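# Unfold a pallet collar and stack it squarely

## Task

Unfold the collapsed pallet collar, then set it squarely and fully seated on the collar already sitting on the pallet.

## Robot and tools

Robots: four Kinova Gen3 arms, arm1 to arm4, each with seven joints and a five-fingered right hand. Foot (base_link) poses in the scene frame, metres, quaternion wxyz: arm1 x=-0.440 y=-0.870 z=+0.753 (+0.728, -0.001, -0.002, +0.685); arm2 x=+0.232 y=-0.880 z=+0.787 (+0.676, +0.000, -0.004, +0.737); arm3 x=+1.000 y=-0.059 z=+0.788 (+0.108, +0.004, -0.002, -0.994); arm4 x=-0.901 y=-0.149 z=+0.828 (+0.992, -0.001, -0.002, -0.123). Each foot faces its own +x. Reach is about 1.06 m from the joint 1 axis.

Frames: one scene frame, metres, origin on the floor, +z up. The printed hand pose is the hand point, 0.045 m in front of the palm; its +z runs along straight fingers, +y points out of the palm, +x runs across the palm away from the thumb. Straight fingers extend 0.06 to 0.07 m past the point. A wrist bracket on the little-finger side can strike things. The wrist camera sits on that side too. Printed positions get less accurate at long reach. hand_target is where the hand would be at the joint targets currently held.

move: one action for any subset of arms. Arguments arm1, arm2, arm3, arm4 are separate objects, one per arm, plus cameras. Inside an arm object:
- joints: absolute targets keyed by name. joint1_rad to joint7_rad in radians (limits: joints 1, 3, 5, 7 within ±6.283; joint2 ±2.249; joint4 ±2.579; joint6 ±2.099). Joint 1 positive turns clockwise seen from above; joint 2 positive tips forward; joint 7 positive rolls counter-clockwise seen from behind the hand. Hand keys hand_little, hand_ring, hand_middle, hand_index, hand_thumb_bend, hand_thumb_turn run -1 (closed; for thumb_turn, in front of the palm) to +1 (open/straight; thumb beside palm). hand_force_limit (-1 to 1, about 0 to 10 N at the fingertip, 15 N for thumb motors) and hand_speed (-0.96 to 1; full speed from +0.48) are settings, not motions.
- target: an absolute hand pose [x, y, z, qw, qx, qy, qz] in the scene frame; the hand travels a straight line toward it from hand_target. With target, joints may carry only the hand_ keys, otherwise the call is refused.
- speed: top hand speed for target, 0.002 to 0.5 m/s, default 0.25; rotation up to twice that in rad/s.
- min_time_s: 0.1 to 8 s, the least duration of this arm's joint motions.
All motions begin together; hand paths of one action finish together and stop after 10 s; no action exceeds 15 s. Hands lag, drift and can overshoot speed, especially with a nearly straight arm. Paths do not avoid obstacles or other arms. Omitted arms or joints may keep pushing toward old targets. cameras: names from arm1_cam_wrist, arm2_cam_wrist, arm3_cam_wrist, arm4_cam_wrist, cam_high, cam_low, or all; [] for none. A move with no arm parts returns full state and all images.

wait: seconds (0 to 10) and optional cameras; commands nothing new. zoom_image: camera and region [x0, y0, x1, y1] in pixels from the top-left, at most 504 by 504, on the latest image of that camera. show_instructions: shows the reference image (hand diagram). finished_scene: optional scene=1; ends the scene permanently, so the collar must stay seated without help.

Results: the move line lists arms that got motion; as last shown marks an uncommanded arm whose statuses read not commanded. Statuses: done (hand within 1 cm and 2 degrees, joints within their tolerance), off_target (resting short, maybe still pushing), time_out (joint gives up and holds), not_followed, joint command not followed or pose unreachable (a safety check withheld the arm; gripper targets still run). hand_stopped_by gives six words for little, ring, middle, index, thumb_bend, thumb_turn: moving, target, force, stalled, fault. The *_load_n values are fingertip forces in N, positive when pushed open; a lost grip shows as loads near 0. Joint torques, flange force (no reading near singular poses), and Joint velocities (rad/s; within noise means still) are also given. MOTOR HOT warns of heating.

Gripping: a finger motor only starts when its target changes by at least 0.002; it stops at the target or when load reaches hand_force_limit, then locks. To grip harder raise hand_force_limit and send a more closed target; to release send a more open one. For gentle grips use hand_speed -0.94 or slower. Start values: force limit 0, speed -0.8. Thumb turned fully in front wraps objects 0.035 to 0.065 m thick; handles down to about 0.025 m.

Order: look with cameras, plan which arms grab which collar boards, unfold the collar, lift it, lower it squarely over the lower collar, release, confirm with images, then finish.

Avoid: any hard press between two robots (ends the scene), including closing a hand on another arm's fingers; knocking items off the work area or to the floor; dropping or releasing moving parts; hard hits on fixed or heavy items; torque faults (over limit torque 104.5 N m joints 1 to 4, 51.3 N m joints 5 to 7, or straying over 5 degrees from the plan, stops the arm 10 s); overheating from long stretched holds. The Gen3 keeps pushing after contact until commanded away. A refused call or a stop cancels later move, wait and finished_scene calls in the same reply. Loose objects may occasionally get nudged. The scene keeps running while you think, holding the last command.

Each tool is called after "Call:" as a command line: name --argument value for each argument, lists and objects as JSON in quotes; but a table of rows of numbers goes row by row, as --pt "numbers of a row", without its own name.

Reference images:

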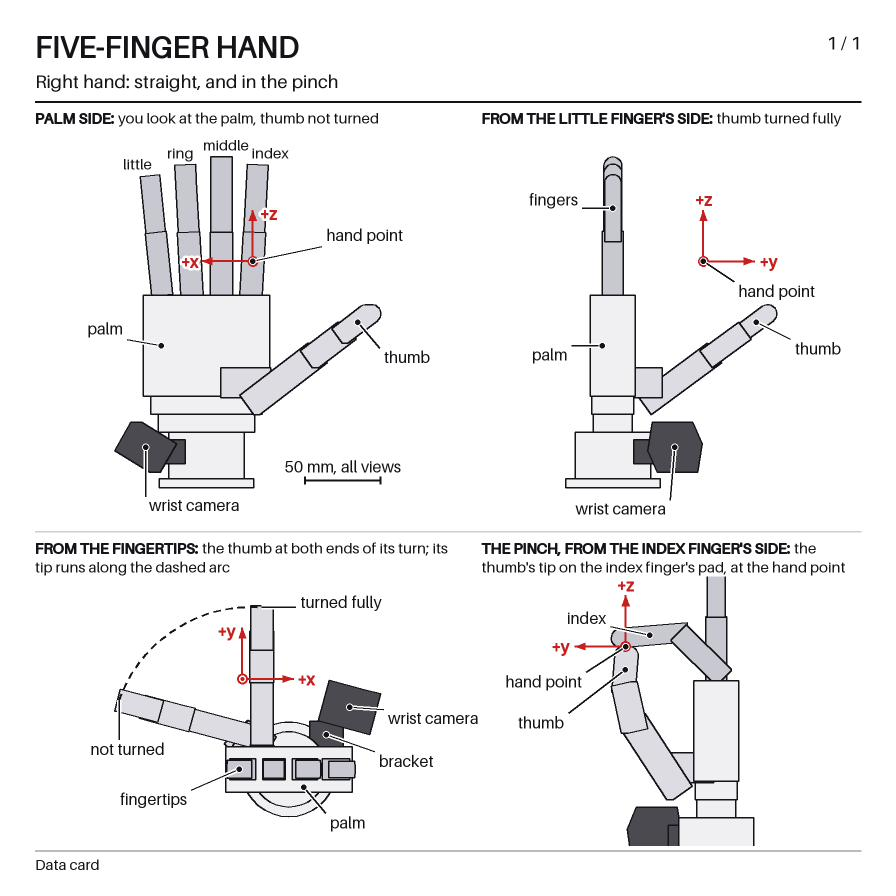

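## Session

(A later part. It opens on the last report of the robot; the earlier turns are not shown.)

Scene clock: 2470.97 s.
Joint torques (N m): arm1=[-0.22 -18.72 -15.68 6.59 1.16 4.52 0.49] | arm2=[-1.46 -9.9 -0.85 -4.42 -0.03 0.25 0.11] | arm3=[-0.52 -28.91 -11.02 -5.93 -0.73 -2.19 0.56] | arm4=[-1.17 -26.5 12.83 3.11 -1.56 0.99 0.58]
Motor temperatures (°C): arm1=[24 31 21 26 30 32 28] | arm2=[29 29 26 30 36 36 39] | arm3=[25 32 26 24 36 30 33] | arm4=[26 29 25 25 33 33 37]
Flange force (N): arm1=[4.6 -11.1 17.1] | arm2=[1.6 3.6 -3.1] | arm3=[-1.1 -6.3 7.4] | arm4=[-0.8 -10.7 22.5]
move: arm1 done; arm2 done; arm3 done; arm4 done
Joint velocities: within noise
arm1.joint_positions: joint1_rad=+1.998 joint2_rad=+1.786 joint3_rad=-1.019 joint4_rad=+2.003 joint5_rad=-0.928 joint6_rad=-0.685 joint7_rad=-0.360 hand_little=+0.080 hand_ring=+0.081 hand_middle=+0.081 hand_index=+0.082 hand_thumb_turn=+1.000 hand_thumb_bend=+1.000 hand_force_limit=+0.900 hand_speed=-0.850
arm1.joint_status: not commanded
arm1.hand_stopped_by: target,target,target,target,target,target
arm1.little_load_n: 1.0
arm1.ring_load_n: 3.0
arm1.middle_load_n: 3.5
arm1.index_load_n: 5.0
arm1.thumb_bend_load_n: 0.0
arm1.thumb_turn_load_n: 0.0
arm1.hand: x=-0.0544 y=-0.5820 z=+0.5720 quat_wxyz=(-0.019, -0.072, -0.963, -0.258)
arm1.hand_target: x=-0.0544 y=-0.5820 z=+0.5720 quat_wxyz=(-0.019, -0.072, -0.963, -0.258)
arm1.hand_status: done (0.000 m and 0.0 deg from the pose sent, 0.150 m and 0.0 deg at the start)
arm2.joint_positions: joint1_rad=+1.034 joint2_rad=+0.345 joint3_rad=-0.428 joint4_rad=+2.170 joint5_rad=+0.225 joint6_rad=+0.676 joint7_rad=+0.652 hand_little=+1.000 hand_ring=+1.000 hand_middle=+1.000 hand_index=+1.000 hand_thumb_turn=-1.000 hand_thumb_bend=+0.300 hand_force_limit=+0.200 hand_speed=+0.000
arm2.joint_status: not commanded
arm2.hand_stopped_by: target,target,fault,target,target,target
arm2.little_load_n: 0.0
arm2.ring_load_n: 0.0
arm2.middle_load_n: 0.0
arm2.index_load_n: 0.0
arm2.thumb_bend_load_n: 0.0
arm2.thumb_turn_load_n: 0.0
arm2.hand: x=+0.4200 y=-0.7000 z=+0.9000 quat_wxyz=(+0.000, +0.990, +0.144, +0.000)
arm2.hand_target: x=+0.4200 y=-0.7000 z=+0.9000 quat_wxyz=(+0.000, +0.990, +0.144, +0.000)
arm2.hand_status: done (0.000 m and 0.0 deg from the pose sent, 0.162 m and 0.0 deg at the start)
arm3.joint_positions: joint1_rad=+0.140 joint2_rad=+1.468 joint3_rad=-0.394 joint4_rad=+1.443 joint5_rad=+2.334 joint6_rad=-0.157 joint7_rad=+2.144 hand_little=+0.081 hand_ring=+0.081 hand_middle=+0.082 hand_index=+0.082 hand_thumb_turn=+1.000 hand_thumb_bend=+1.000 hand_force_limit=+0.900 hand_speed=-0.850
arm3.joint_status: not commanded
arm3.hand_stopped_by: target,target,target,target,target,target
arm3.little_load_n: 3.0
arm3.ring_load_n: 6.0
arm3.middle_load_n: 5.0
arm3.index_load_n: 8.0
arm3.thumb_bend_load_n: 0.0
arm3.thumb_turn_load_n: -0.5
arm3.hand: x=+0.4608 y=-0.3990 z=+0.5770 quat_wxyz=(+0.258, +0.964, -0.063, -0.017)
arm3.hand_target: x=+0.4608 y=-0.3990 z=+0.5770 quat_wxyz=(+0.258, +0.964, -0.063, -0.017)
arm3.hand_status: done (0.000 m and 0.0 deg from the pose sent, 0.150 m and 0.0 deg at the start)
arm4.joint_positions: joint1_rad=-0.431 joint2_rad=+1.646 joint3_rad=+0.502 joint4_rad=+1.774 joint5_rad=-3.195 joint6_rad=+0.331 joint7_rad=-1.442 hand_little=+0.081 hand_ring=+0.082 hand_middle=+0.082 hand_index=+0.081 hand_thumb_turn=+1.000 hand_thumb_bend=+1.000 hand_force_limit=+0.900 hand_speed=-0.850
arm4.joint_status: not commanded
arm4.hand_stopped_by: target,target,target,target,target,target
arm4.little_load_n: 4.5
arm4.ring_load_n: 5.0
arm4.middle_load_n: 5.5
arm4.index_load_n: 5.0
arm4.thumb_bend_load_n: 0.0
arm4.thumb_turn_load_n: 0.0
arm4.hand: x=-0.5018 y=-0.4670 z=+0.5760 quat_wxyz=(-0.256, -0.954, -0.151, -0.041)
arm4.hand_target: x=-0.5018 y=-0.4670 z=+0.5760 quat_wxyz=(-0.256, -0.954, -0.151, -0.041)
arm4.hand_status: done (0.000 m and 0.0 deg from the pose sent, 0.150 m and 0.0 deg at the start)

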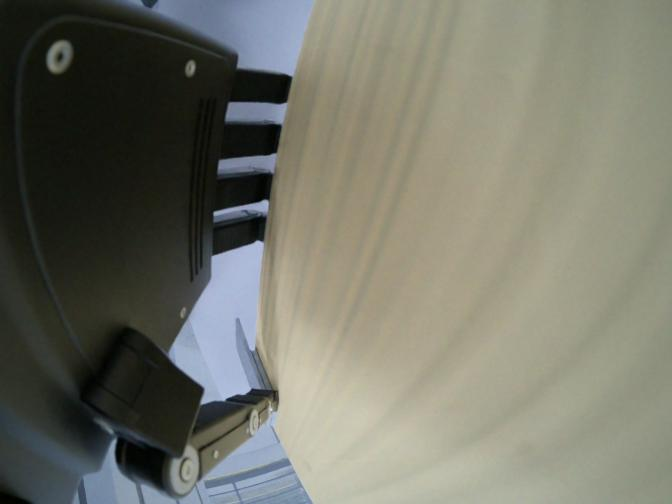

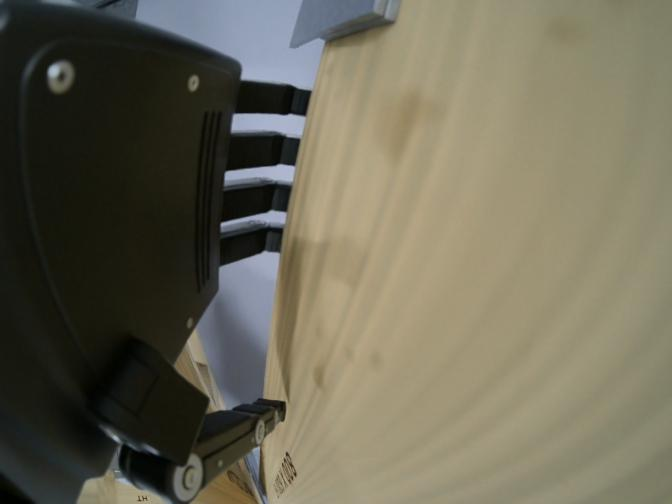

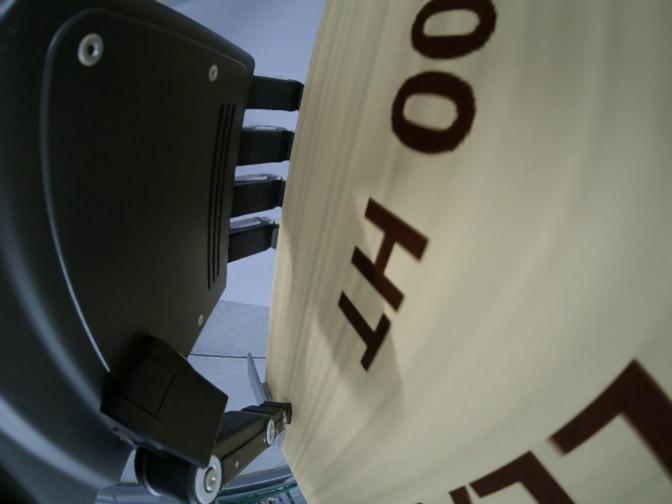

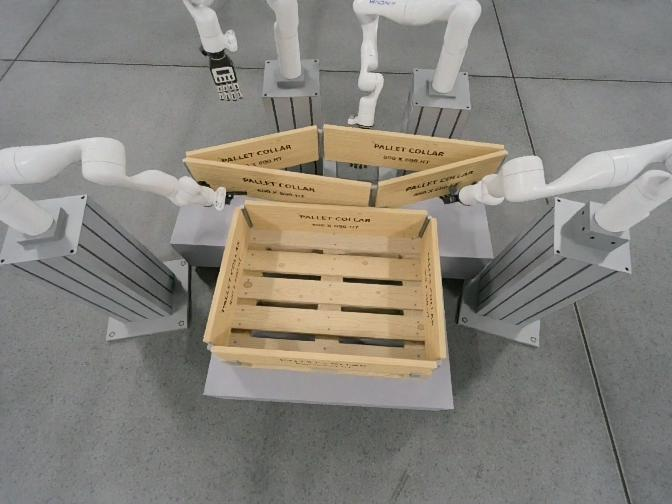

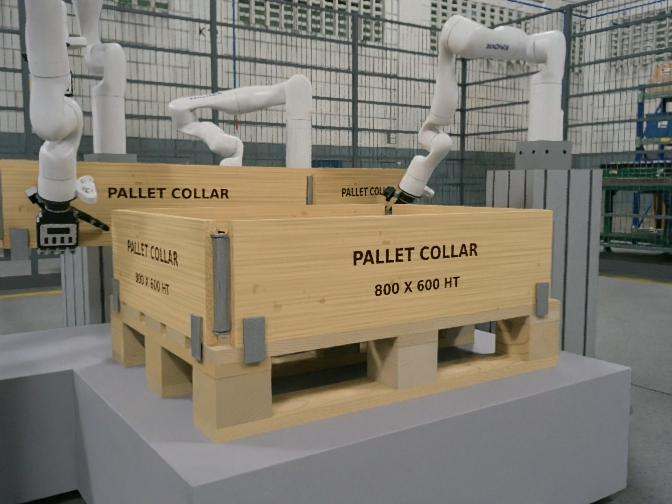

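Call:
move --arm3 '{"target": [0.4608, -0.399, 0.722, 0.2583, 0.9639, -0.0632, -0.0169], "speed": 0.06}' --arm4 '{"target": [-0.5018, -0.4670, 0.721, 0.2556, 0.9540, 0.1511, 0.0405], "speed": 0.06}' --arm1 '{"target": [-0.0544, -0.582, 0.717, 0.0193, 0.0718, 0.9632, 0.2581], "speed": 0.06}'

Call:
move --arm3 '{"target": [0.4608, -0.199, 0.722, 0.2583, 0.9639, -0.0632, -0.0169], "speed": 0.06}' --arm4 '{"target": [-0.5018, -0.2670, 0.721, 0.2556, 0.9540, 0.1511, 0.0405], "speed": 0.06}' --arm1 '{"target": [-0.0544, -0.382, 0.717, 0.0193, 0.0718, 0.9632, 0.2581], "speed": 0.06}' --cameras '["arm1_cam_wrist", "arm3_cam_wrist", "arm4_cam_wrist", "cam_high", "cam_low"]'

Scene clock: 2488.60 s.
Joint torques (N m): arm1=[-1.47 -17.75 -15.44 3.29 0.54 4.83 0.69] | arm2=[-1.41 -9.86 -0.84 -4.39 -0.02 0.27 0.09] | arm3=[0.16 -29.09 -8.34 -9.68 -1.53 -0.98 0.48] | arm4=[-2.75 -28.25 12.12 -3.75 -0.99 3.09 0.8]
Motor temperatures (°C): arm1=[24 31 21 26 30 32 28] | arm2=[29 29 26 29 36 35 39] | arm3=[25 32 26 24 36 30 33] | arm4=[26 30 25 25 33 33 37]
Flange force (N): arm1=[0.5 -11.4 19.9] | arm2=[1.5 3.6 -3.1] | arm3=[2.1 -6.0 7.2] | arm4=[-6.2 -12.5 21.2]
move: arm1 done; arm3 done; arm4 done
Joint velocities: within noise
arm1.joint_positions: joint1_rad=+1.994 joint2_rad=+1.454 joint3_rad=-1.212 joint4_rad=+2.186 joint5_rad=-1.252 joint6_rad=-0.716 joint7_rad=-0.403 hand_little=+0.080 hand_ring=+0.081 hand_middle=+0.081 hand_index=+0.082 hand_thumb_turn=+1.000 hand_thumb_bend=+1.000 hand_force_limit=+0.900 hand_speed=-0.850
arm1.joint_status: not commanded
arm1.hand_stopped_by: target,target,target,target,target,target
arm1.little_load_n: 1.0
arm1.ring_load_n: 3.0
arm1.middle_load_n: 4.0
arm1.index_load_n: 5.5
arm1.thumb_bend_load_n: 0.0
arm1.thumb_turn_load_n: 0.0
arm1.hand: x=-0.0544 y=-0.5820 z=+0.7170 quat_wxyz=(-0.019, -0.072, -0.963, -0.258)
arm1.hand_target: x=-0.0544 y=-0.5820 z=+0.7170 quat_wxyz=(-0.019, -0.072, -0.963, -0.258)
arm1.hand_status: done (0.000 m and 0.0 deg from the pose sent, 0.145 m and 0.0 deg at the start)
arm2: as last shown
arm3.joint_positions: joint1_rad=+0.080 joint2_rad=+1.119 joint3_rad=-0.296 joint4_rad=+1.637 joint5_rad=+2.303 joint6_rad=-0.290 joint7_rad=+1.997 hand_little=+0.081 hand_ring=+0.081 hand_middle=+0.082 hand_index=+0.082 hand_thumb_turn=+1.000 hand_thumb_bend=+1.000 hand_force_limit=+0.900 hand_speed=-0.850
arm3.joint_status: not commanded
arm3.hand_stopped_by: target,target,target,target,target,target
arm3.little_load_n: 3.0
arm3.ring_load_n: 6.0
arm3.middle_load_n: 5.0
arm3.index_load_n: 7.5
arm3.thumb_bend_load_n: 0.0
arm3.thumb_turn_load_n: 0.0
arm3.hand: x=+0.4608 y=-0.3990 z=+0.7220 quat_wxyz=(+0.258, +0.964, -0.063, -0.017)
arm3.hand_target: x=+0.4608 y=-0.3990 z=+0.7220 quat_wxyz=(+0.258, +0.964, -0.063, -0.017)
arm3.hand_status: done (0.000 m and 0.0 deg from the pose sent, 0.145 m and 0.0 deg at the start)
arm4.joint_positions: joint1_rad=-0.423 joint2_rad=+1.282 joint3_rad=+0.545 joint4_rad=+2.025 joint5_rad=-3.066 joint6_rad=+0.269 joint7_rad=-1.376 hand_little=+0.081 hand_ring=+0.082 hand_middle=+0.082 hand_index=+0.081 hand_thumb_turn=+1.000 hand_thumb_bend=+1.000 hand_force_limit=+0.900 hand_speed=-0.850
arm4.joint_status: not commanded
arm4.hand_stopped_by: target,target,target,target,target,target
arm4.little_load_n: 4.0
arm4.ring_load_n: 4.5
arm4.middle_load_n: 5.5
arm4.index_load_n: 5.0
arm4.thumb_bend_load_n: 0.0
arm4.thumb_turn_load_n: 0.0
arm4.hand: x=-0.5018 y=-0.4670 z=+0.7210 quat_wxyz=(-0.256, -0.954, -0.151, -0.040)
arm4.hand_target: x=-0.5018 y=-0.4670 z=+0.7210 quat_wxyz=(-0.256, -0.954, -0.151, -0.040)
arm4.hand_status: done (0.000 m and 0.0 deg from the pose sent, 0.145 m and 0.0 deg at the start)
pictures: none

Scene clock: 2492.43 s.
Joint torques (N m): arm1=[-2.43 -23.13 -17.99 1.67 1.25 4.4 0.73] | arm2=[-1.58 -9.78 -0.84 -4.44 -0.03 0.29 0.11] | arm3=[-0.46 -27.42 -9.19 -8.47 -2.58 -1.9 0.41] | arm4=[-1.1 -25.18 14.35 -1.51 0.63 2.69 0.88]
Motor temperatures (°C): arm1=[24 30 21 26 30 32 28] | arm2=[29 29 26 29 36 35 39] | arm3=[25 32 26 24 36 30 33] | arm4=[26 30 25 25 33 33 37]
Flange force (N): arm1=[-1.2 -12.1 16.6] | arm2=[1.4 4.1 -3.3] | arm3=[5.9 -7.9 7.7] | arm4=[-6.4 -14.8 20.4]
move: arm1 done; arm3 done; arm4 done
Joint velocities: within noise
arm1.joint_positions: joint1_rad=+1.488 joint2_rad=+1.524 joint3_rad=-1.311 joint4_rad=+1.872 joint5_rad=-1.240 joint6_rad=-0.857 joint7_rad=-0.616 hand_little=+0.080 hand_ring=+0.081 hand_middle=+0.081 hand_index=+0.082 hand_thumb_turn=+1.000 hand_thumb_bend=+1.000 hand_force_limit=+0.900 hand_speed=-0.850
arm1.joint_status: not commanded
arm1.hand_stopped_by: target,target,target,target,target,target
arm1.little_load_n: 0.5
arm1.ring_load_n: 2.5
arm1.middle_load_n: 3.5
arm1.index_load_n: 5.0
arm1.thumb_bend_load_n: 0.0
arm1.thumb_turn_load_n: 0.0
arm1.hand: x=-0.0545 y=-0.3820 z=+0.7170 quat_wxyz=(-0.019, -0.072, -0.963, -0.258)
arm1.hand_target: x=-0.0544 y=-0.3820 z=+0.7170 quat_wxyz=(-0.019, -0.072, -0.963, -0.258)
arm1.hand_status: done (0.000 m and 0.0 deg from the pose sent, 0.200 m and 0.0 deg at the start)
arm2: as last shown
arm2.thumb_turn_load_n: -0.5
arm3.joint_positions: joint1_rad=+0.470 joint2_rad=+1.100 joint3_rad=-0.258 joint4_rad=+1.689 joint5_rad=+2.436 joint6_rad=-0.459 joint7_rad=+2.229 hand_little=+0.081 hand_ring=+0.081 hand_middle=+0.082 hand_index=+0.082 hand_thumb_turn=+1.000 hand_thumb_bend=+1.000 hand_force_limit=+0.900 hand_speed=-0.850
arm3.joint_status: not commanded
arm3.hand_stopped_by: target,target,target,target,target,target
arm3.little_load_n: 3.0
arm3.ring_load_n: 6.0
arm3.middle_load_n: 5.0
arm3.index_load_n: 7.5
arm3.thumb_bend_load_n: 0.0
arm3.thumb_turn_load_n: 0.0
arm3.hand: x=+0.4608 y=-0.1989 z=+0.7220 quat_wxyz=(+0.258, +0.964, -0.063, -0.017)
arm3.hand_target: x=+0.4608 y=-0.1990 z=+0.7220 quat_wxyz=(+0.258, +0.964, -0.063, -0.017)
arm3.hand_status: done (0.000 m and 0.0 deg from the pose sent, 0.200 m and 0.0 deg at the start)
arm4.joint_positions: joint1_rad=-0.954 joint2_rad=+1.275 joint3_rad=+0.531 joint4_rad=+2.036 joint5_rad=-3.338 joint6_rad=+0.014 joint7_rad=-1.569 hand_little=+0.081 hand_ring=+0.082 hand_middle=+0.082 hand_index=+0.081 hand_thumb_turn=+1.000 hand_thumb_bend=+1.000 hand_force_limit=+0.900 hand_speed=-0.850
arm4.joint_status: not commanded
arm4.hand_stopped_by: target,target,target,target,target,target
arm4.little_load_n: 4.0
arm4.ring_load_n: 5.0
arm4.middle_load_n: 5.5
arm4.index_load_n: 5.5
arm4.thumb_bend_load_n: 0.0
arm4.thumb_turn_load_n: 0.5
arm4.hand: x=-0.5017 y=-0.2670 z=+0.7210 quat_wxyz=(-0.256, -0.954, -0.151, -0.041)
arm4.hand_target: x=-0.5018 y=-0.2670 z=+0.7210 quat_wxyz=(-0.256, -0.954, -0.151, -0.041)
arm4.hand_status: done (0.000 m and 0.0 deg from the pose sent, 0.200 m and 0.0 deg at the start)

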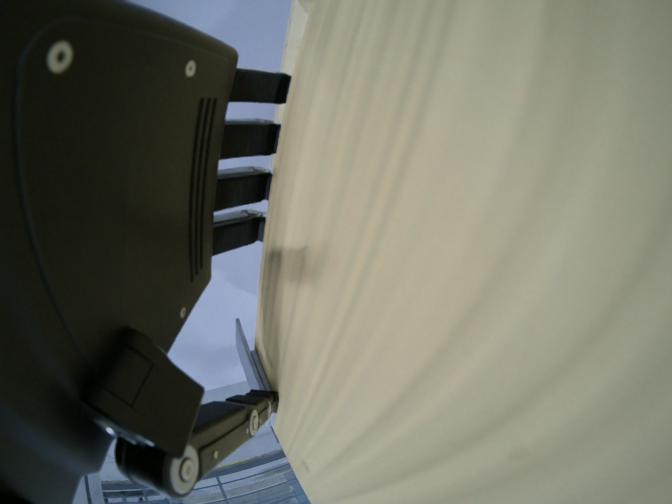

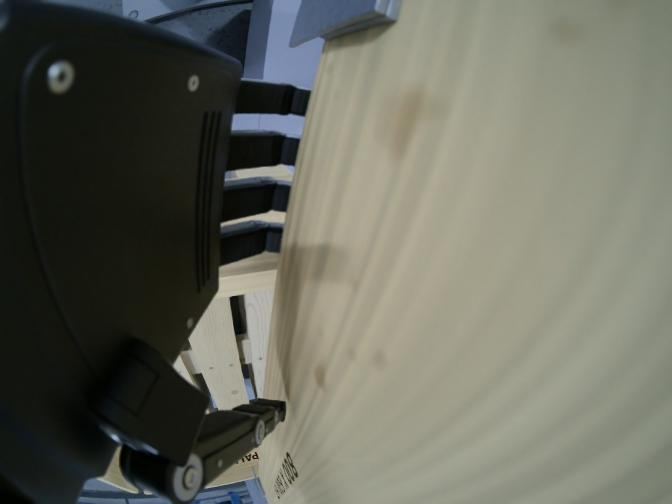

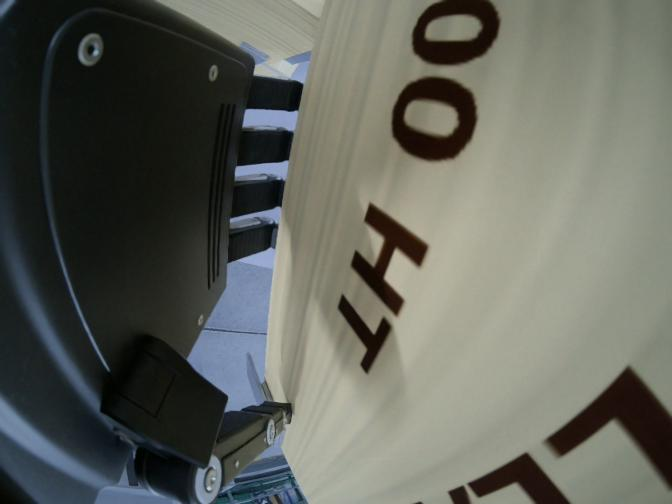

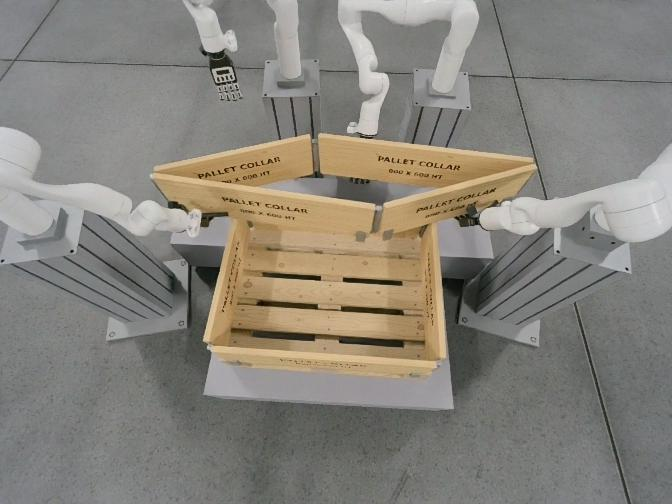

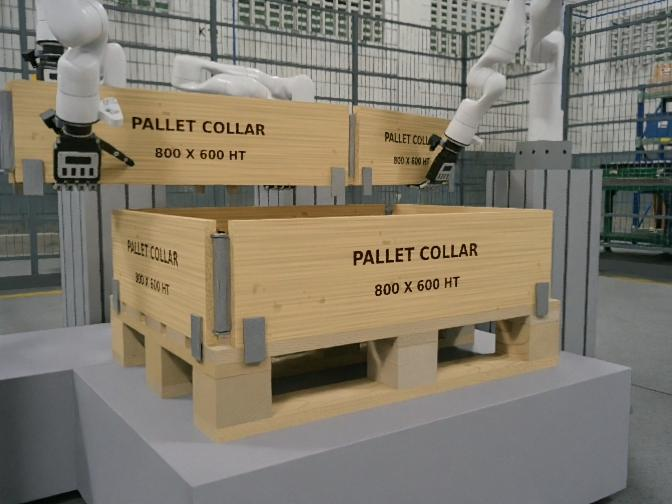

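Call:
move --arm3 '{"target": [0.4608, 0.021, 0.722, 0.2583, 0.9639, -0.0632, -0.0169], "speed": 0.06}' --arm4 '{"target": [-0.5018, -0.0470, 0.721, 0.2556, 0.9540, 0.1511, 0.0405], "speed": 0.06}' --arm1 '{"target": [-0.0544, -0.162, 0.717, 0.0193, 0.0718, 0.9632, 0.2581], "speed": 0.06}'

Call:
move --arm3 '{"target": [0.4608, 0.021, 0.695, 0.2583, 0.9639, -0.0632, -0.0169], "speed": 0.03}' --arm4 '{"target": [-0.5018, -0.0470, 0.694, 0.2556, 0.9540, 0.1511, 0.0405], "speed": 0.03}' --arm1 '{"target": [-0.0544, -0.162, 0.690, 0.0193, 0.0718, 0.9632, 0.2581], "speed": 0.03}' --cameras '["all"]'

Scene clock: 2554.23 s.
Joint torques (N m): arm1=[-3.73 -33.24 -17.29 1.06 0.39 4.69 0.82] | arm2=[-1.44 -9.91 -0.84 -4.36 -0.07 0.19 0.14] | arm3=[-1.07 -29.04 -7.61 -8.68 -3.93 -2.36 0.34] | arm4=[1.06 -26.79 16.37 -2.07 4.44 0.94 0.79]
Motor temperatures (°C): arm1=[24 31 22 26 30 32 28] | arm2=[29 28 25 29 36 35 39] | arm3=[25 32 26 24 36 30 33] | arm4=[26 29 25 25 33 33 37]
Flange force (N): arm1=[-2.8 -11.3 14.5] | arm2=[1.7 3.3 -3.2] | arm3=[9.3 -5.7 9.8] | arm4=[-6.0 -16.2 19.5]
move: arm1 done; arm3 done; arm4 done
Joint velocities: within noise
arm1.joint_positions: joint1_rad=+0.989 joint2_rad=+1.580 joint3_rad=-1.377 joint4_rad=+1.207 joint5_rad=-1.446 joint6_rad=-0.892 joint7_rad=-0.383 hand_little=+0.080 hand_ring=+0.081 hand_middle=+0.081 hand_index=+0.082 hand_thumb_turn=+1.000 hand_thumb_bend=+1.000 hand_force_limit=+0.900 hand_speed=-0.850
arm1.joint_status: not commanded
arm1.hand_stopped_by: target,target,target,target,target,target
arm1.little_load_n: 0.5
arm1.ring_load_n: 2.5
arm1.middle_load_n: 3.5
arm1.index_load_n: 5.0
arm1.thumb_bend_load_n: 0.0
arm1.thumb_turn_load_n: 0.0
arm1.hand: x=-0.0545 y=-0.1620 z=+0.7168 quat_wxyz=(-0.019, -0.072, -0.963, -0.258)
arm1.hand_target: x=-0.0544 y=-0.1620 z=+0.7170 quat_wxyz=(-0.019, -0.072, -0.963, -0.258)
arm1.hand_status: done (0.000 m and 0.0 deg from the pose sent, 0.220 m and 0.0 deg at the start)
arm2: as last shown
arm2.middle_load_n: -0.5
arm2.thumb_turn_load_n: 0.0
arm3.joint_positions: joint1_rad=+0.769 joint2_rad=+1.166 joint3_rad=-0.104 joint4_rad=+1.399 joint5_rad=+2.610 joint6_rad=-0.847 joint7_rad=+2.355 hand_little=+0.081 hand_ring=+0.081 hand_middle=+0.082 hand_index=+0.082 hand_thumb_turn=+1.000 hand_thumb_bend=+1.000 hand_force_limit=+0.900 hand_speed=-0.850
arm3.joint_status: not commanded
arm3.hand_stopped_by: target,target,target,target,target,target
arm3.little_load_n: 3.5
arm3.ring_load_n: 6.0
arm3.middle_load_n: 5.0
arm3.index_load_n: 7.0
arm3.thumb_bend_load_n: 0.0
arm3.thumb_turn_load_n: -0.5
arm3.hand: x=+0.4609 y=+0.0210 z=+0.7219 quat_wxyz=(+0.258, +0.964, -0.063, -0.017)
arm3.hand_target: x=+0.4608 y=+0.0210 z=+0.7220 quat_wxyz=(+0.258, +0.964, -0.063, -0.017)
arm3.hand_status: done (0.000 m and 0.0 deg from the pose sent, 0.220 m and 0.0 deg at the start)
arm4.joint_positions: joint1_rad=-1.395 joint2_rad=+1.318 joint3_rad=+0.616 joint4_rad=+1.686 joint5_rad=-3.466 joint6_rad=-0.530 joint7_rad=-1.827 hand_little=+0.081 hand_ring=+0.082 hand_middle=+0.082 hand_index=+0.081 hand_thumb_turn=+1.000 hand_thumb_bend=+1.000 hand_force_limit=+0.900 hand_speed=-0.850
arm4.joint_status: not commanded
arm4.hand_stopped_by: target,target,target,target,target,target
arm4.little_load_n: 3.5
arm4.ring_load_n: 4.5
arm4.middle_load_n: 5.5
arm4.index_load_n: 5.5
arm4.thumb_bend_load_n: 0.5
arm4.thumb_turn_load_n: 0.0
arm4.hand: x=-0.5018 y=-0.0470 z=+0.7210 quat_wxyz=(-0.256, -0.954, -0.151, -0.041)
arm4.hand_target: x=-0.5018 y=-0.0470 z=+0.7210 quat_wxyz=(-0.256, -0.954, -0.151, -0.040)
arm4.hand_status: done (0.000 m and 0.0 deg from the pose sent, 0.220 m and 0.0 deg at the start)
pictures: none

Scene clock: 2555.63 s.
Joint torques (N m): arm1=[-3.17 -33.72 -17.13 0.98 0.59 4.68 0.85] | arm2=[-1.5 -9.88 -0.78 -4.43 -0.05 0.21 0.14] | arm3=[-1.13 -29.14 -7.72 -8.04 -3.7 -2.57 0.36] | arm4=[0.85 -26.85 15.84 -0.86 4.15 0.47 0.77]
Motor temperatures (°C): arm1=[24 31 22 26 30 32 28] | arm2=[29 28 25 29 36 35 39] | arm3=[25 32 26 24 36 30 33] | arm4=[26 29 25 25 33 33 37]
Flange force (N): arm1=[-1.4 -12.2 14.2] | arm2=[1.5 3.6 -3.2] | arm3=[8.7 -5.8 9.6] | arm4=[-4.6 -15.7 19.6]
move: arm1 done; arm3 done; arm4 done
Joint velocities: within noise
arm1.joint_positions: joint1_rad=+0.983 joint2_rad=+1.621 joint3_rad=-1.357 joint4_rad=+1.189 joint5_rad=-1.416 joint6_rad=-0.860 joint7_rad=-0.384 hand_little=+0.080 hand_ring=+0.081 hand_middle=+0.081 hand_index=+0.082 hand_thumb_turn=+1.000 hand_thumb_bend=+1.000 hand_force_limit=+0.900 hand_speed=-0.850
arm1.joint_status: not commanded
arm1.hand_stopped_by: target,target,target,target,target,target
arm1.little_load_n: 0.5
arm1.ring_load_n: 3.0
arm1.middle_load_n: 3.5
arm1.index_load_n: 5.0
arm1.thumb_bend_load_n: 0.0
arm1.thumb_turn_load_n: 0.0
arm1.hand: x=-0.0544 y=-0.1620 z=+0.6900 quat_wxyz=(-0.019, -0.072, -0.963, -0.258)
arm1.hand_target: x=-0.0544 y=-0.1620 z=+0.6900 quat_wxyz=(-0.019, -0.072, -0.963, -0.258)
arm1.hand_status: done (0.000 m and 0.0 deg from the pose sent, 0.027 m and 0.0 deg at the start)
arm2: as last shown
arm2.middle_load_n: 0.0
arm3.joint_positions: joint1_rad=+0.772 joint2_rad=+1.221 joint3_rad=-0.110 joint4_rad=+1.375 joint5_rad=+2.607 joint6_rad=-0.819 joint7_rad=+2.373 hand_little=+0.081 hand_ring=+0.081 hand_middle=+0.082 hand_index=+0.082 hand_thumb_turn=+1.000 hand_thumb_bend=+1.000 hand_force_limit=+0.900 hand_speed=-0.850
arm3.joint_status: not commanded
arm3.hand_stopped_by: target,target,target,target,target,target
arm3.little_load_n: 3.5
arm3.ring_load_n: 6.0
arm3.middle_load_n: 5.0
arm3.index_load_n: 7.0
arm3.thumb_bend_load_n: 0.0
arm3.thumb_turn_load_n: 0.0
arm3.hand: x=+0.4608 y=+0.0210 z=+0.6950 quat_wxyz=(+0.258, +0.964, -0.063, -0.017)
arm3.hand_target: x=+0.4608 y=+0.0210 z=+0.6950 quat_wxyz=(+0.258, +0.964, -0.063, -0.017)
arm3.hand_status: done (0.000 m and 0.0 deg from the pose sent, 0.027 m and 0.0 deg at the start)
arm4.joint_positions: joint1_rad=-1.385 joint2_rad=+1.375 joint3_rad=+0.597 joint4_rad=+1.653 joint5_rad=-3.481 joint6_rad=-0.506 joint7_rad=-1.841 hand_little=+0.081 hand_ring=+0.082 hand_middle=+0.082 hand_index=+0.082 hand_thumb_turn=+1.000 hand_thumb_bend=+1.000 hand_force_limit=+0.900 hand_speed=-0.850
arm4.joint_status: not commanded
arm4.hand_stopped_by: target,target,target,target,target,target
arm4.little_load_n: 3.5
arm4.ring_load_n: 4.5
arm4.middle_load_n: 5.5
arm4.index_load_n: 5.5
arm4.thumb_bend_load_n: 0.0
arm4.thumb_turn_load_n: 0.0
arm4.hand: x=-0.5018 y=-0.0470 z=+0.6940 quat_wxyz=(-0.256, -0.954, -0.151, -0.041)
arm4.hand_target: x=-0.5018 y=-0.0470 z=+0.6940 quat_wxyz=(-0.256, -0.954, -0.151, -0.041)
arm4.hand_status: done (0.000 m and 0.0 deg from the pose sent, 0.027 m and 0.0 deg at the start)
pictures: arm1_cam_wrist, arm2_cam_wrist, arm3_cam_wrist, arm4_cam_wrist, cam_high, cam_low

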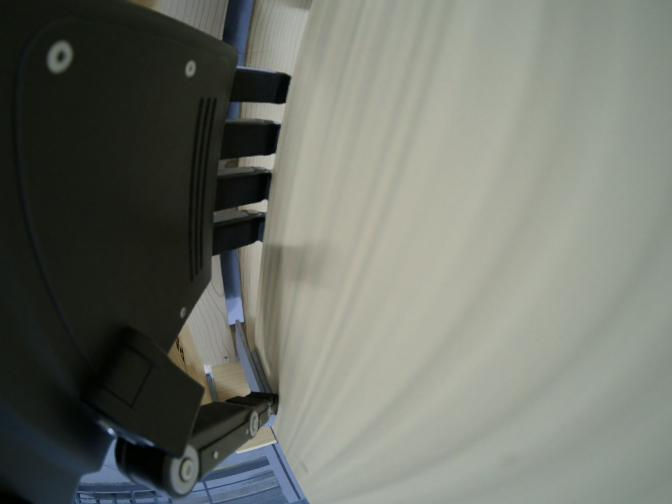

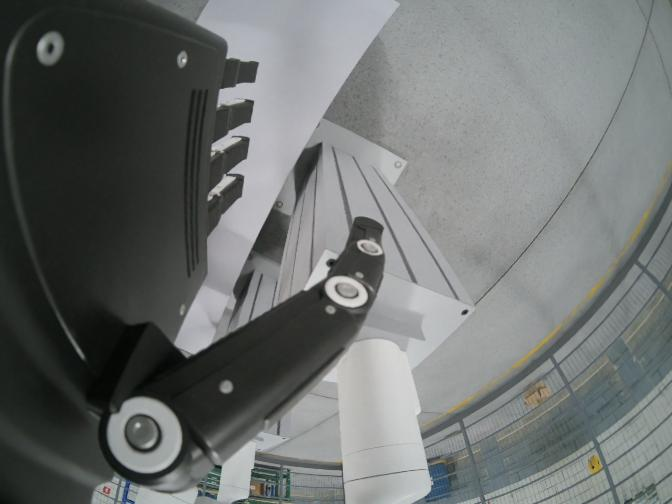

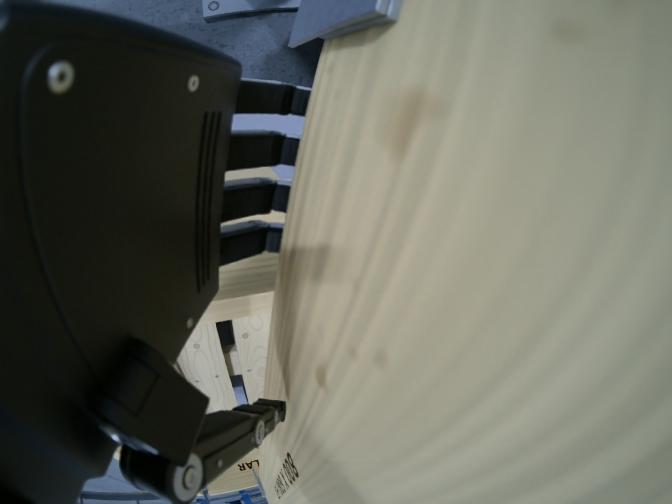

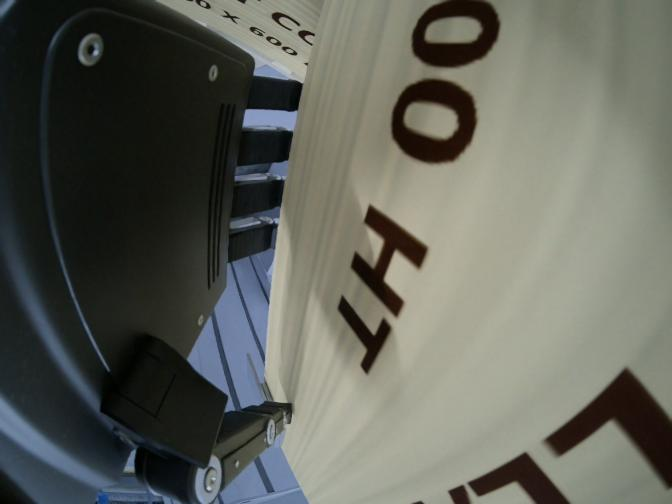

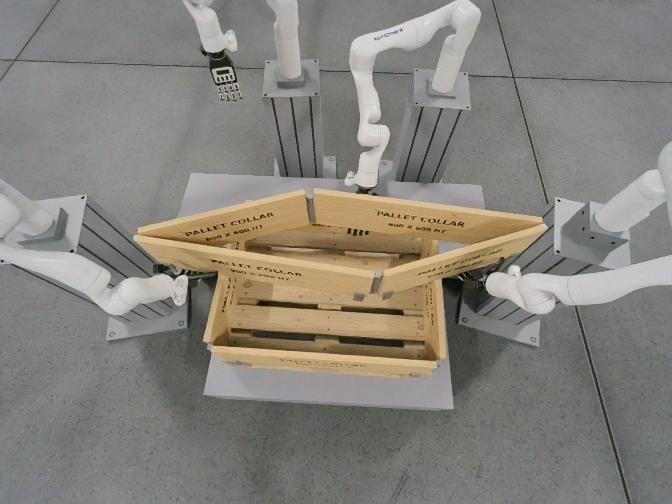

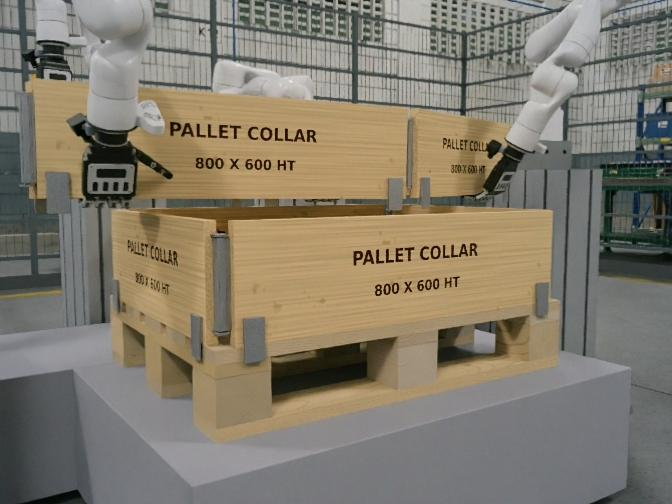

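Call:
move --arm3 '{"target": [0.4608, 0.021, 0.677, 0.2583, 0.9639, -0.0632, -0.0169], "speed": 0.03}' --arm4 '{"target": [-0.5018, -0.0470, 0.676, 0.2556, 0.9540, 0.1511, 0.0405], "speed": 0.03}' --arm1 '{"target": [-0.0544, -0.162, 0.672, 0.0193, 0.0718, 0.9632, 0.2581], "speed": 0.03}' --cameras '["cam_low"]'

Scene clock: 2562.80 s.
Joint torques (N m): arm1=[-3.14 -33.6 -16.97 1.44 0.54 4.7 0.75] | arm2=[-1.43 -9.97 -0.83 -4.36 -0.03 0.27 0.1] | arm3=[-0.96 -29.02 -7.61 -7.43 -3.46 -2.73 0.39] | arm4=[0.74 -26.93 15.71 -0.22 3.96 0.27 0.74]
Motor temperatures (°C): arm1=[24 31 22 26 30 32 28] | arm2=[29 28 25 29 36 35 39] | arm3=[24 32 26 24 36 30 33] | arm4=[26 29 25 25 33 33 37]
Flange force (N): arm1=[-1.9 -11.6 14.4] | arm2=[1.7 3.4 -2.9] | arm3=[7.7 -5.6 9.5] | arm4=[-4.0 -15.6 19.8]
move: arm1 done; arm3 done; arm4 done
Joint velocities: within noise
arm1.joint_positions: joint1_rad=+0.978 joint2_rad=+1.649 joint3_rad=-1.345 joint4_rad=+1.173 joint5_rad=-1.398 joint6_rad=-0.838 joint7_rad=-0.382 hand_little=+0.080 hand_ring=+0.081 hand_middle=+0.081 hand_index=+0.082 hand_thumb_turn=+1.000 hand_thumb_bend=+1.000 hand_force_limit=+0.900 hand_speed=-0.850
arm1.joint_status: not commanded
arm1.hand_stopped_by: target,target,target,target,target,target
arm1.little_load_n: 0.5
arm1.ring_load_n: 3.0
arm1.middle_load_n: 3.5
arm1.index_load_n: 5.5
arm1.thumb_bend_load_n: 0.0
arm1.thumb_turn_load_n: 0.0
arm1.hand: x=-0.0544 y=-0.1620 z=+0.6720 quat_wxyz=(-0.019, -0.072, -0.963, -0.258)
arm1.hand_target: x=-0.0544 y=-0.1620 z=+0.6720 quat_wxyz=(-0.019, -0.072, -0.963, -0.258)
arm1.hand_status: done (0.000 m and 0.0 deg from the pose sent, 0.018 m and 0.0 deg at the start)
arm2: as last shown
arm2.thumb_bend_load_n: -0.5
arm3.joint_positions: joint1_rad=+0.773 joint2_rad=+1.259 joint3_rad=-0.113 joint4_rad=+1.356 joint5_rad=+2.606 joint6_rad=-0.802 joint7_rad=+2.384 hand_little=+0.081 hand_ring=+0.081 hand_middle=+0.082 hand_index=+0.082 hand_thumb_turn=+1.000 hand_thumb_bend=+1.000 hand_force_limit=+0.900 hand_speed=-0.850
arm3.joint_status: not commanded
arm3.hand_stopped_by: target,target,target,target,target,target
arm3.little_load_n: 3.5
arm3.ring_load_n: 6.0
arm3.middle_load_n: 5.0
arm3.index_load_n: 7.5
arm3.thumb_bend_load_n: 0.0
arm3.thumb_turn_load_n: 0.0
arm3.hand: x=+0.4608 y=+0.0210 z=+0.6770 quat_wxyz=(+0.258, +0.964, -0.063, -0.017)
arm3.hand_target: x=+0.4608 y=+0.0210 z=+0.6770 quat_wxyz=(+0.258, +0.964, -0.063, -0.017)
arm3.hand_status: done (0.000 m and 0.0 deg from the pose sent, 0.018 m and 0.0 deg at the start)
arm4.joint_positions: joint1_rad=-1.380 joint2_rad=+1.414 joint3_rad=+0.586 joint4_rad=+1.628 joint5_rad=-3.490 joint6_rad=-0.494 joint7_rad=-1.851 hand_little=+0.081 hand_ring=+0.082 hand_middle=+0.082 hand_index=+0.082 hand_thumb_turn=+1.000 hand_thumb_bend=+1.000 hand_force_limit=+0.900 hand_speed=-0.850
arm4.joint_status: not commanded
arm4.hand_stopped_by: target,target,target,target,target,target
arm4.little_load_n: 3.5
arm4.ring_load_n: 4.5
arm4.middle_load_n: 5.5
arm4.index_load_n: 5.5
arm4.thumb_bend_load_n: 0.0
arm4.thumb_turn_load_n: 0.0
arm4.hand: x=-0.5018 y=-0.0470 z=+0.6760 quat_wxyz=(-0.256, -0.954, -0.151, -0.040)
arm4.hand_target: x=-0.5018 y=-0.0470 z=+0.6760 quat_wxyz=(-0.256, -0.954, -0.151, -0.040)
arm4.hand_status: done (0.000 m and 0.0 deg from the pose sent, 0.018 m and 0.0 deg at the start)

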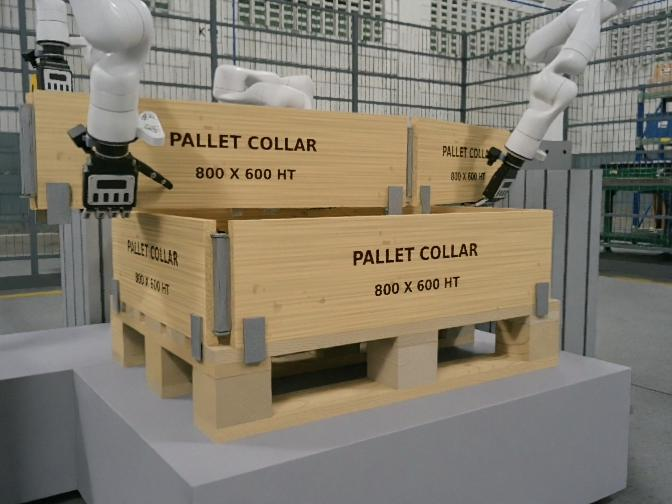

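Call:
move --arm3 '{"target": [0.4608, 0.021, 0.672, 0.2583, 0.9639, -0.0632, -0.0169], "speed": 0.02}' --arm4 '{"target": [-0.5018, -0.0470, 0.671, 0.2556, 0.9540, 0.1511, 0.0405], "speed": 0.02}' --arm1 '{"target": [-0.0544, -0.162, 0.667, 0.0193, 0.0718, 0.9632, 0.2581], "speed": 0.02}' --cameras '["arm1_cam_wrist", "arm3_cam_wrist", "arm4_cam_wrist"]'

Scene clock: 2568.40 s.
Joint torques (N m): arm1=[-3.2 -33.75 -16.96 1.36 0.55 4.74 0.7] | arm2=[-1.46 -9.83 -0.77 -4.45 -0.06 0.25 0.14] | arm3=[-0.89 -28.89 -7.52 -7.25 -3.35 -2.81 0.42] | arm4=[0.61 -27.01 15.57 -0.05 3.9 0.14 0.71]
Motor temperatures (°C): arm1=[24 31 22 26 30 32 28] | arm2=[29 28 25 29 36 35 39] | arm3=[24 32 26 24 36 30 33] | arm4=[26 29 25 25 33 33 37]
Flange force (N): arm1=[-1.8 -12.2 14.1] | arm2=[1.3 3.6 -3.1] | arm3=[7.5 -5.3 9.4] | arm4=[-3.7 -15.3 20.1]
move: arm1 done; arm3 done; arm4 done
Joint velocities: within noise
arm1.joint_positions: joint1_rad=+0.976 joint2_rad=+1.656 joint3_rad=-1.342 joint4_rad=+1.168 joint5_rad=-1.393 joint6_rad=-0.832 joint7_rad=-0.382 hand_little=+0.080 hand_ring=+0.081 hand_middle=+0.081 hand_index=+0.082 hand_thumb_turn=+1.000 hand_thumb_bend=+1.000 hand_force_limit=+0.900 hand_speed=-0.850
arm1.joint_status: not commanded
arm1.hand_stopped_by: target,target,target,target,target,target
arm1.little_load_n: 0.5
arm1.ring_load_n: 3.0
arm1.middle_load_n: 3.5
arm1.index_load_n: 5.0
arm1.thumb_bend_load_n: 0.0
arm1.thumb_turn_load_n: 0.0
arm1.hand: x=-0.0544 y=-0.1620 z=+0.6670 quat_wxyz=(-0.019, -0.072, -0.963, -0.258)
arm1.hand_target: x=-0.0544 y=-0.1620 z=+0.6670 quat_wxyz=(-0.019, -0.072, -0.963, -0.258)
arm1.hand_status: done (0.000 m and 0.0 deg from the pose sent, 0.005 m and 0.0 deg at the start)
arm2: as last shown
arm2.thumb_bend_load_n: 0.0
arm3.joint_positions: joint1_rad=+0.774 joint2_rad=+1.270 joint3_rad=-0.114 joint4_rad=+1.350 joint5_rad=+2.605 joint6_rad=-0.798 joint7_rad=+2.387 hand_little=+0.081 hand_ring=+0.081 hand_middle=+0.082 hand_index=+0.082 hand_thumb_turn=+1.000 hand_thumb_bend=+1.000 hand_force_limit=+0.900 hand_speed=-0.850
arm3.joint_status: not commanded
arm3.hand_stopped_by: target,target,target,target,target,target
arm3.little_load_n: 3.0
arm3.ring_load_n: 6.0
arm3.middle_load_n: 5.0
arm3.index_load_n: 7.5
arm3.thumb_bend_load_n: -0.5
arm3.thumb_turn_load_n: 0.0
arm3.hand: x=+0.4608 y=+0.0210 z=+0.6720 quat_wxyz=(+0.258, +0.964, -0.063, -0.017)
arm3.hand_target: x=+0.4608 y=+0.0210 z=+0.6720 quat_wxyz=(+0.258, +0.964, -0.063, -0.017)
arm3.hand_status: done (0.000 m and 0.0 deg from the pose sent, 0.005 m and 0.0 deg at the start)
arm4.joint_positions: joint1_rad=-1.378 joint2_rad=+1.425 joint3_rad=+0.583 joint4_rad=+1.621 joint5_rad=-3.492 joint6_rad=-0.490 joint7_rad=-1.854 hand_little=+0.081 hand_ring=+0.082 hand_middle=+0.082 hand_index=+0.082 hand_thumb_turn=+1.000 hand_thumb_bend=+1.000 hand_force_limit=+0.900 hand_speed=-0.850
arm4.joint_status: not commanded
arm4.hand_stopped_by: target,target,target,target,target,target
arm4.little_load_n: 3.5
arm4.ring_load_n: 4.5
arm4.middle_load_n: 6.0
arm4.index_load_n: 5.5
arm4.thumb_bend_load_n: 0.0
arm4.thumb_turn_load_n: 0.0
arm4.hand: x=-0.5018 y=-0.0470 z=+0.6710 quat_wxyz=(-0.256, -0.954, -0.151, -0.041)
arm4.hand_target: x=-0.5018 y=-0.0470 z=+0.6710 quat_wxyz=(-0.256, -0.954, -0.151, -0.041)
arm4.hand_status: done (0.000 m and 0.0 deg from the pose sent, 0.005 m and 0.0 deg at the start)

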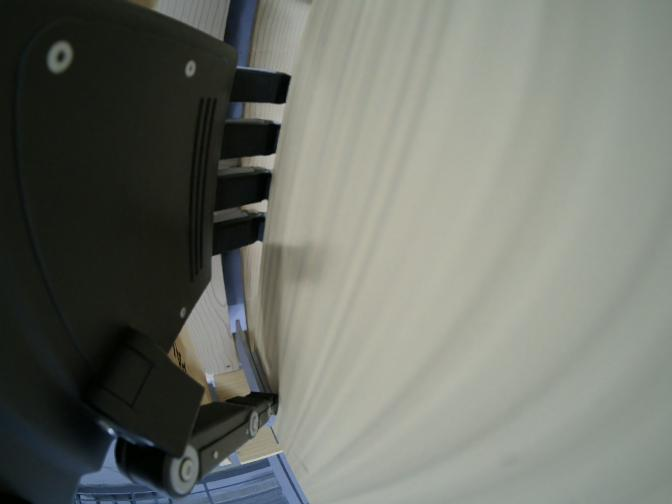

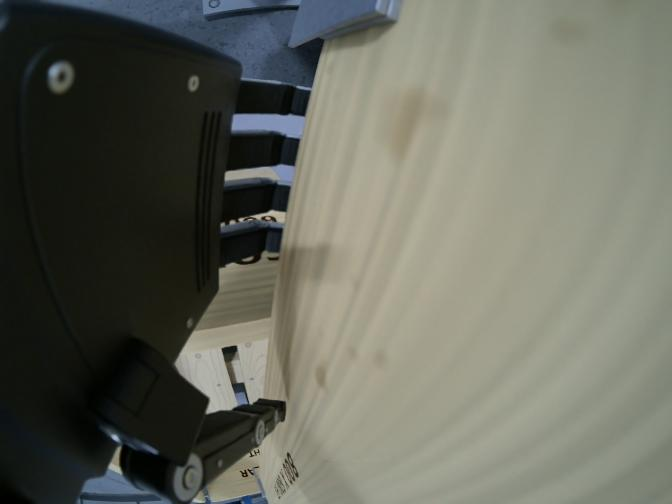

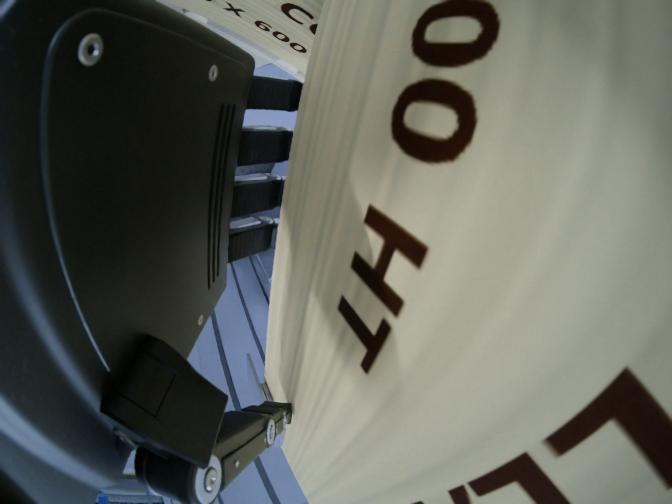

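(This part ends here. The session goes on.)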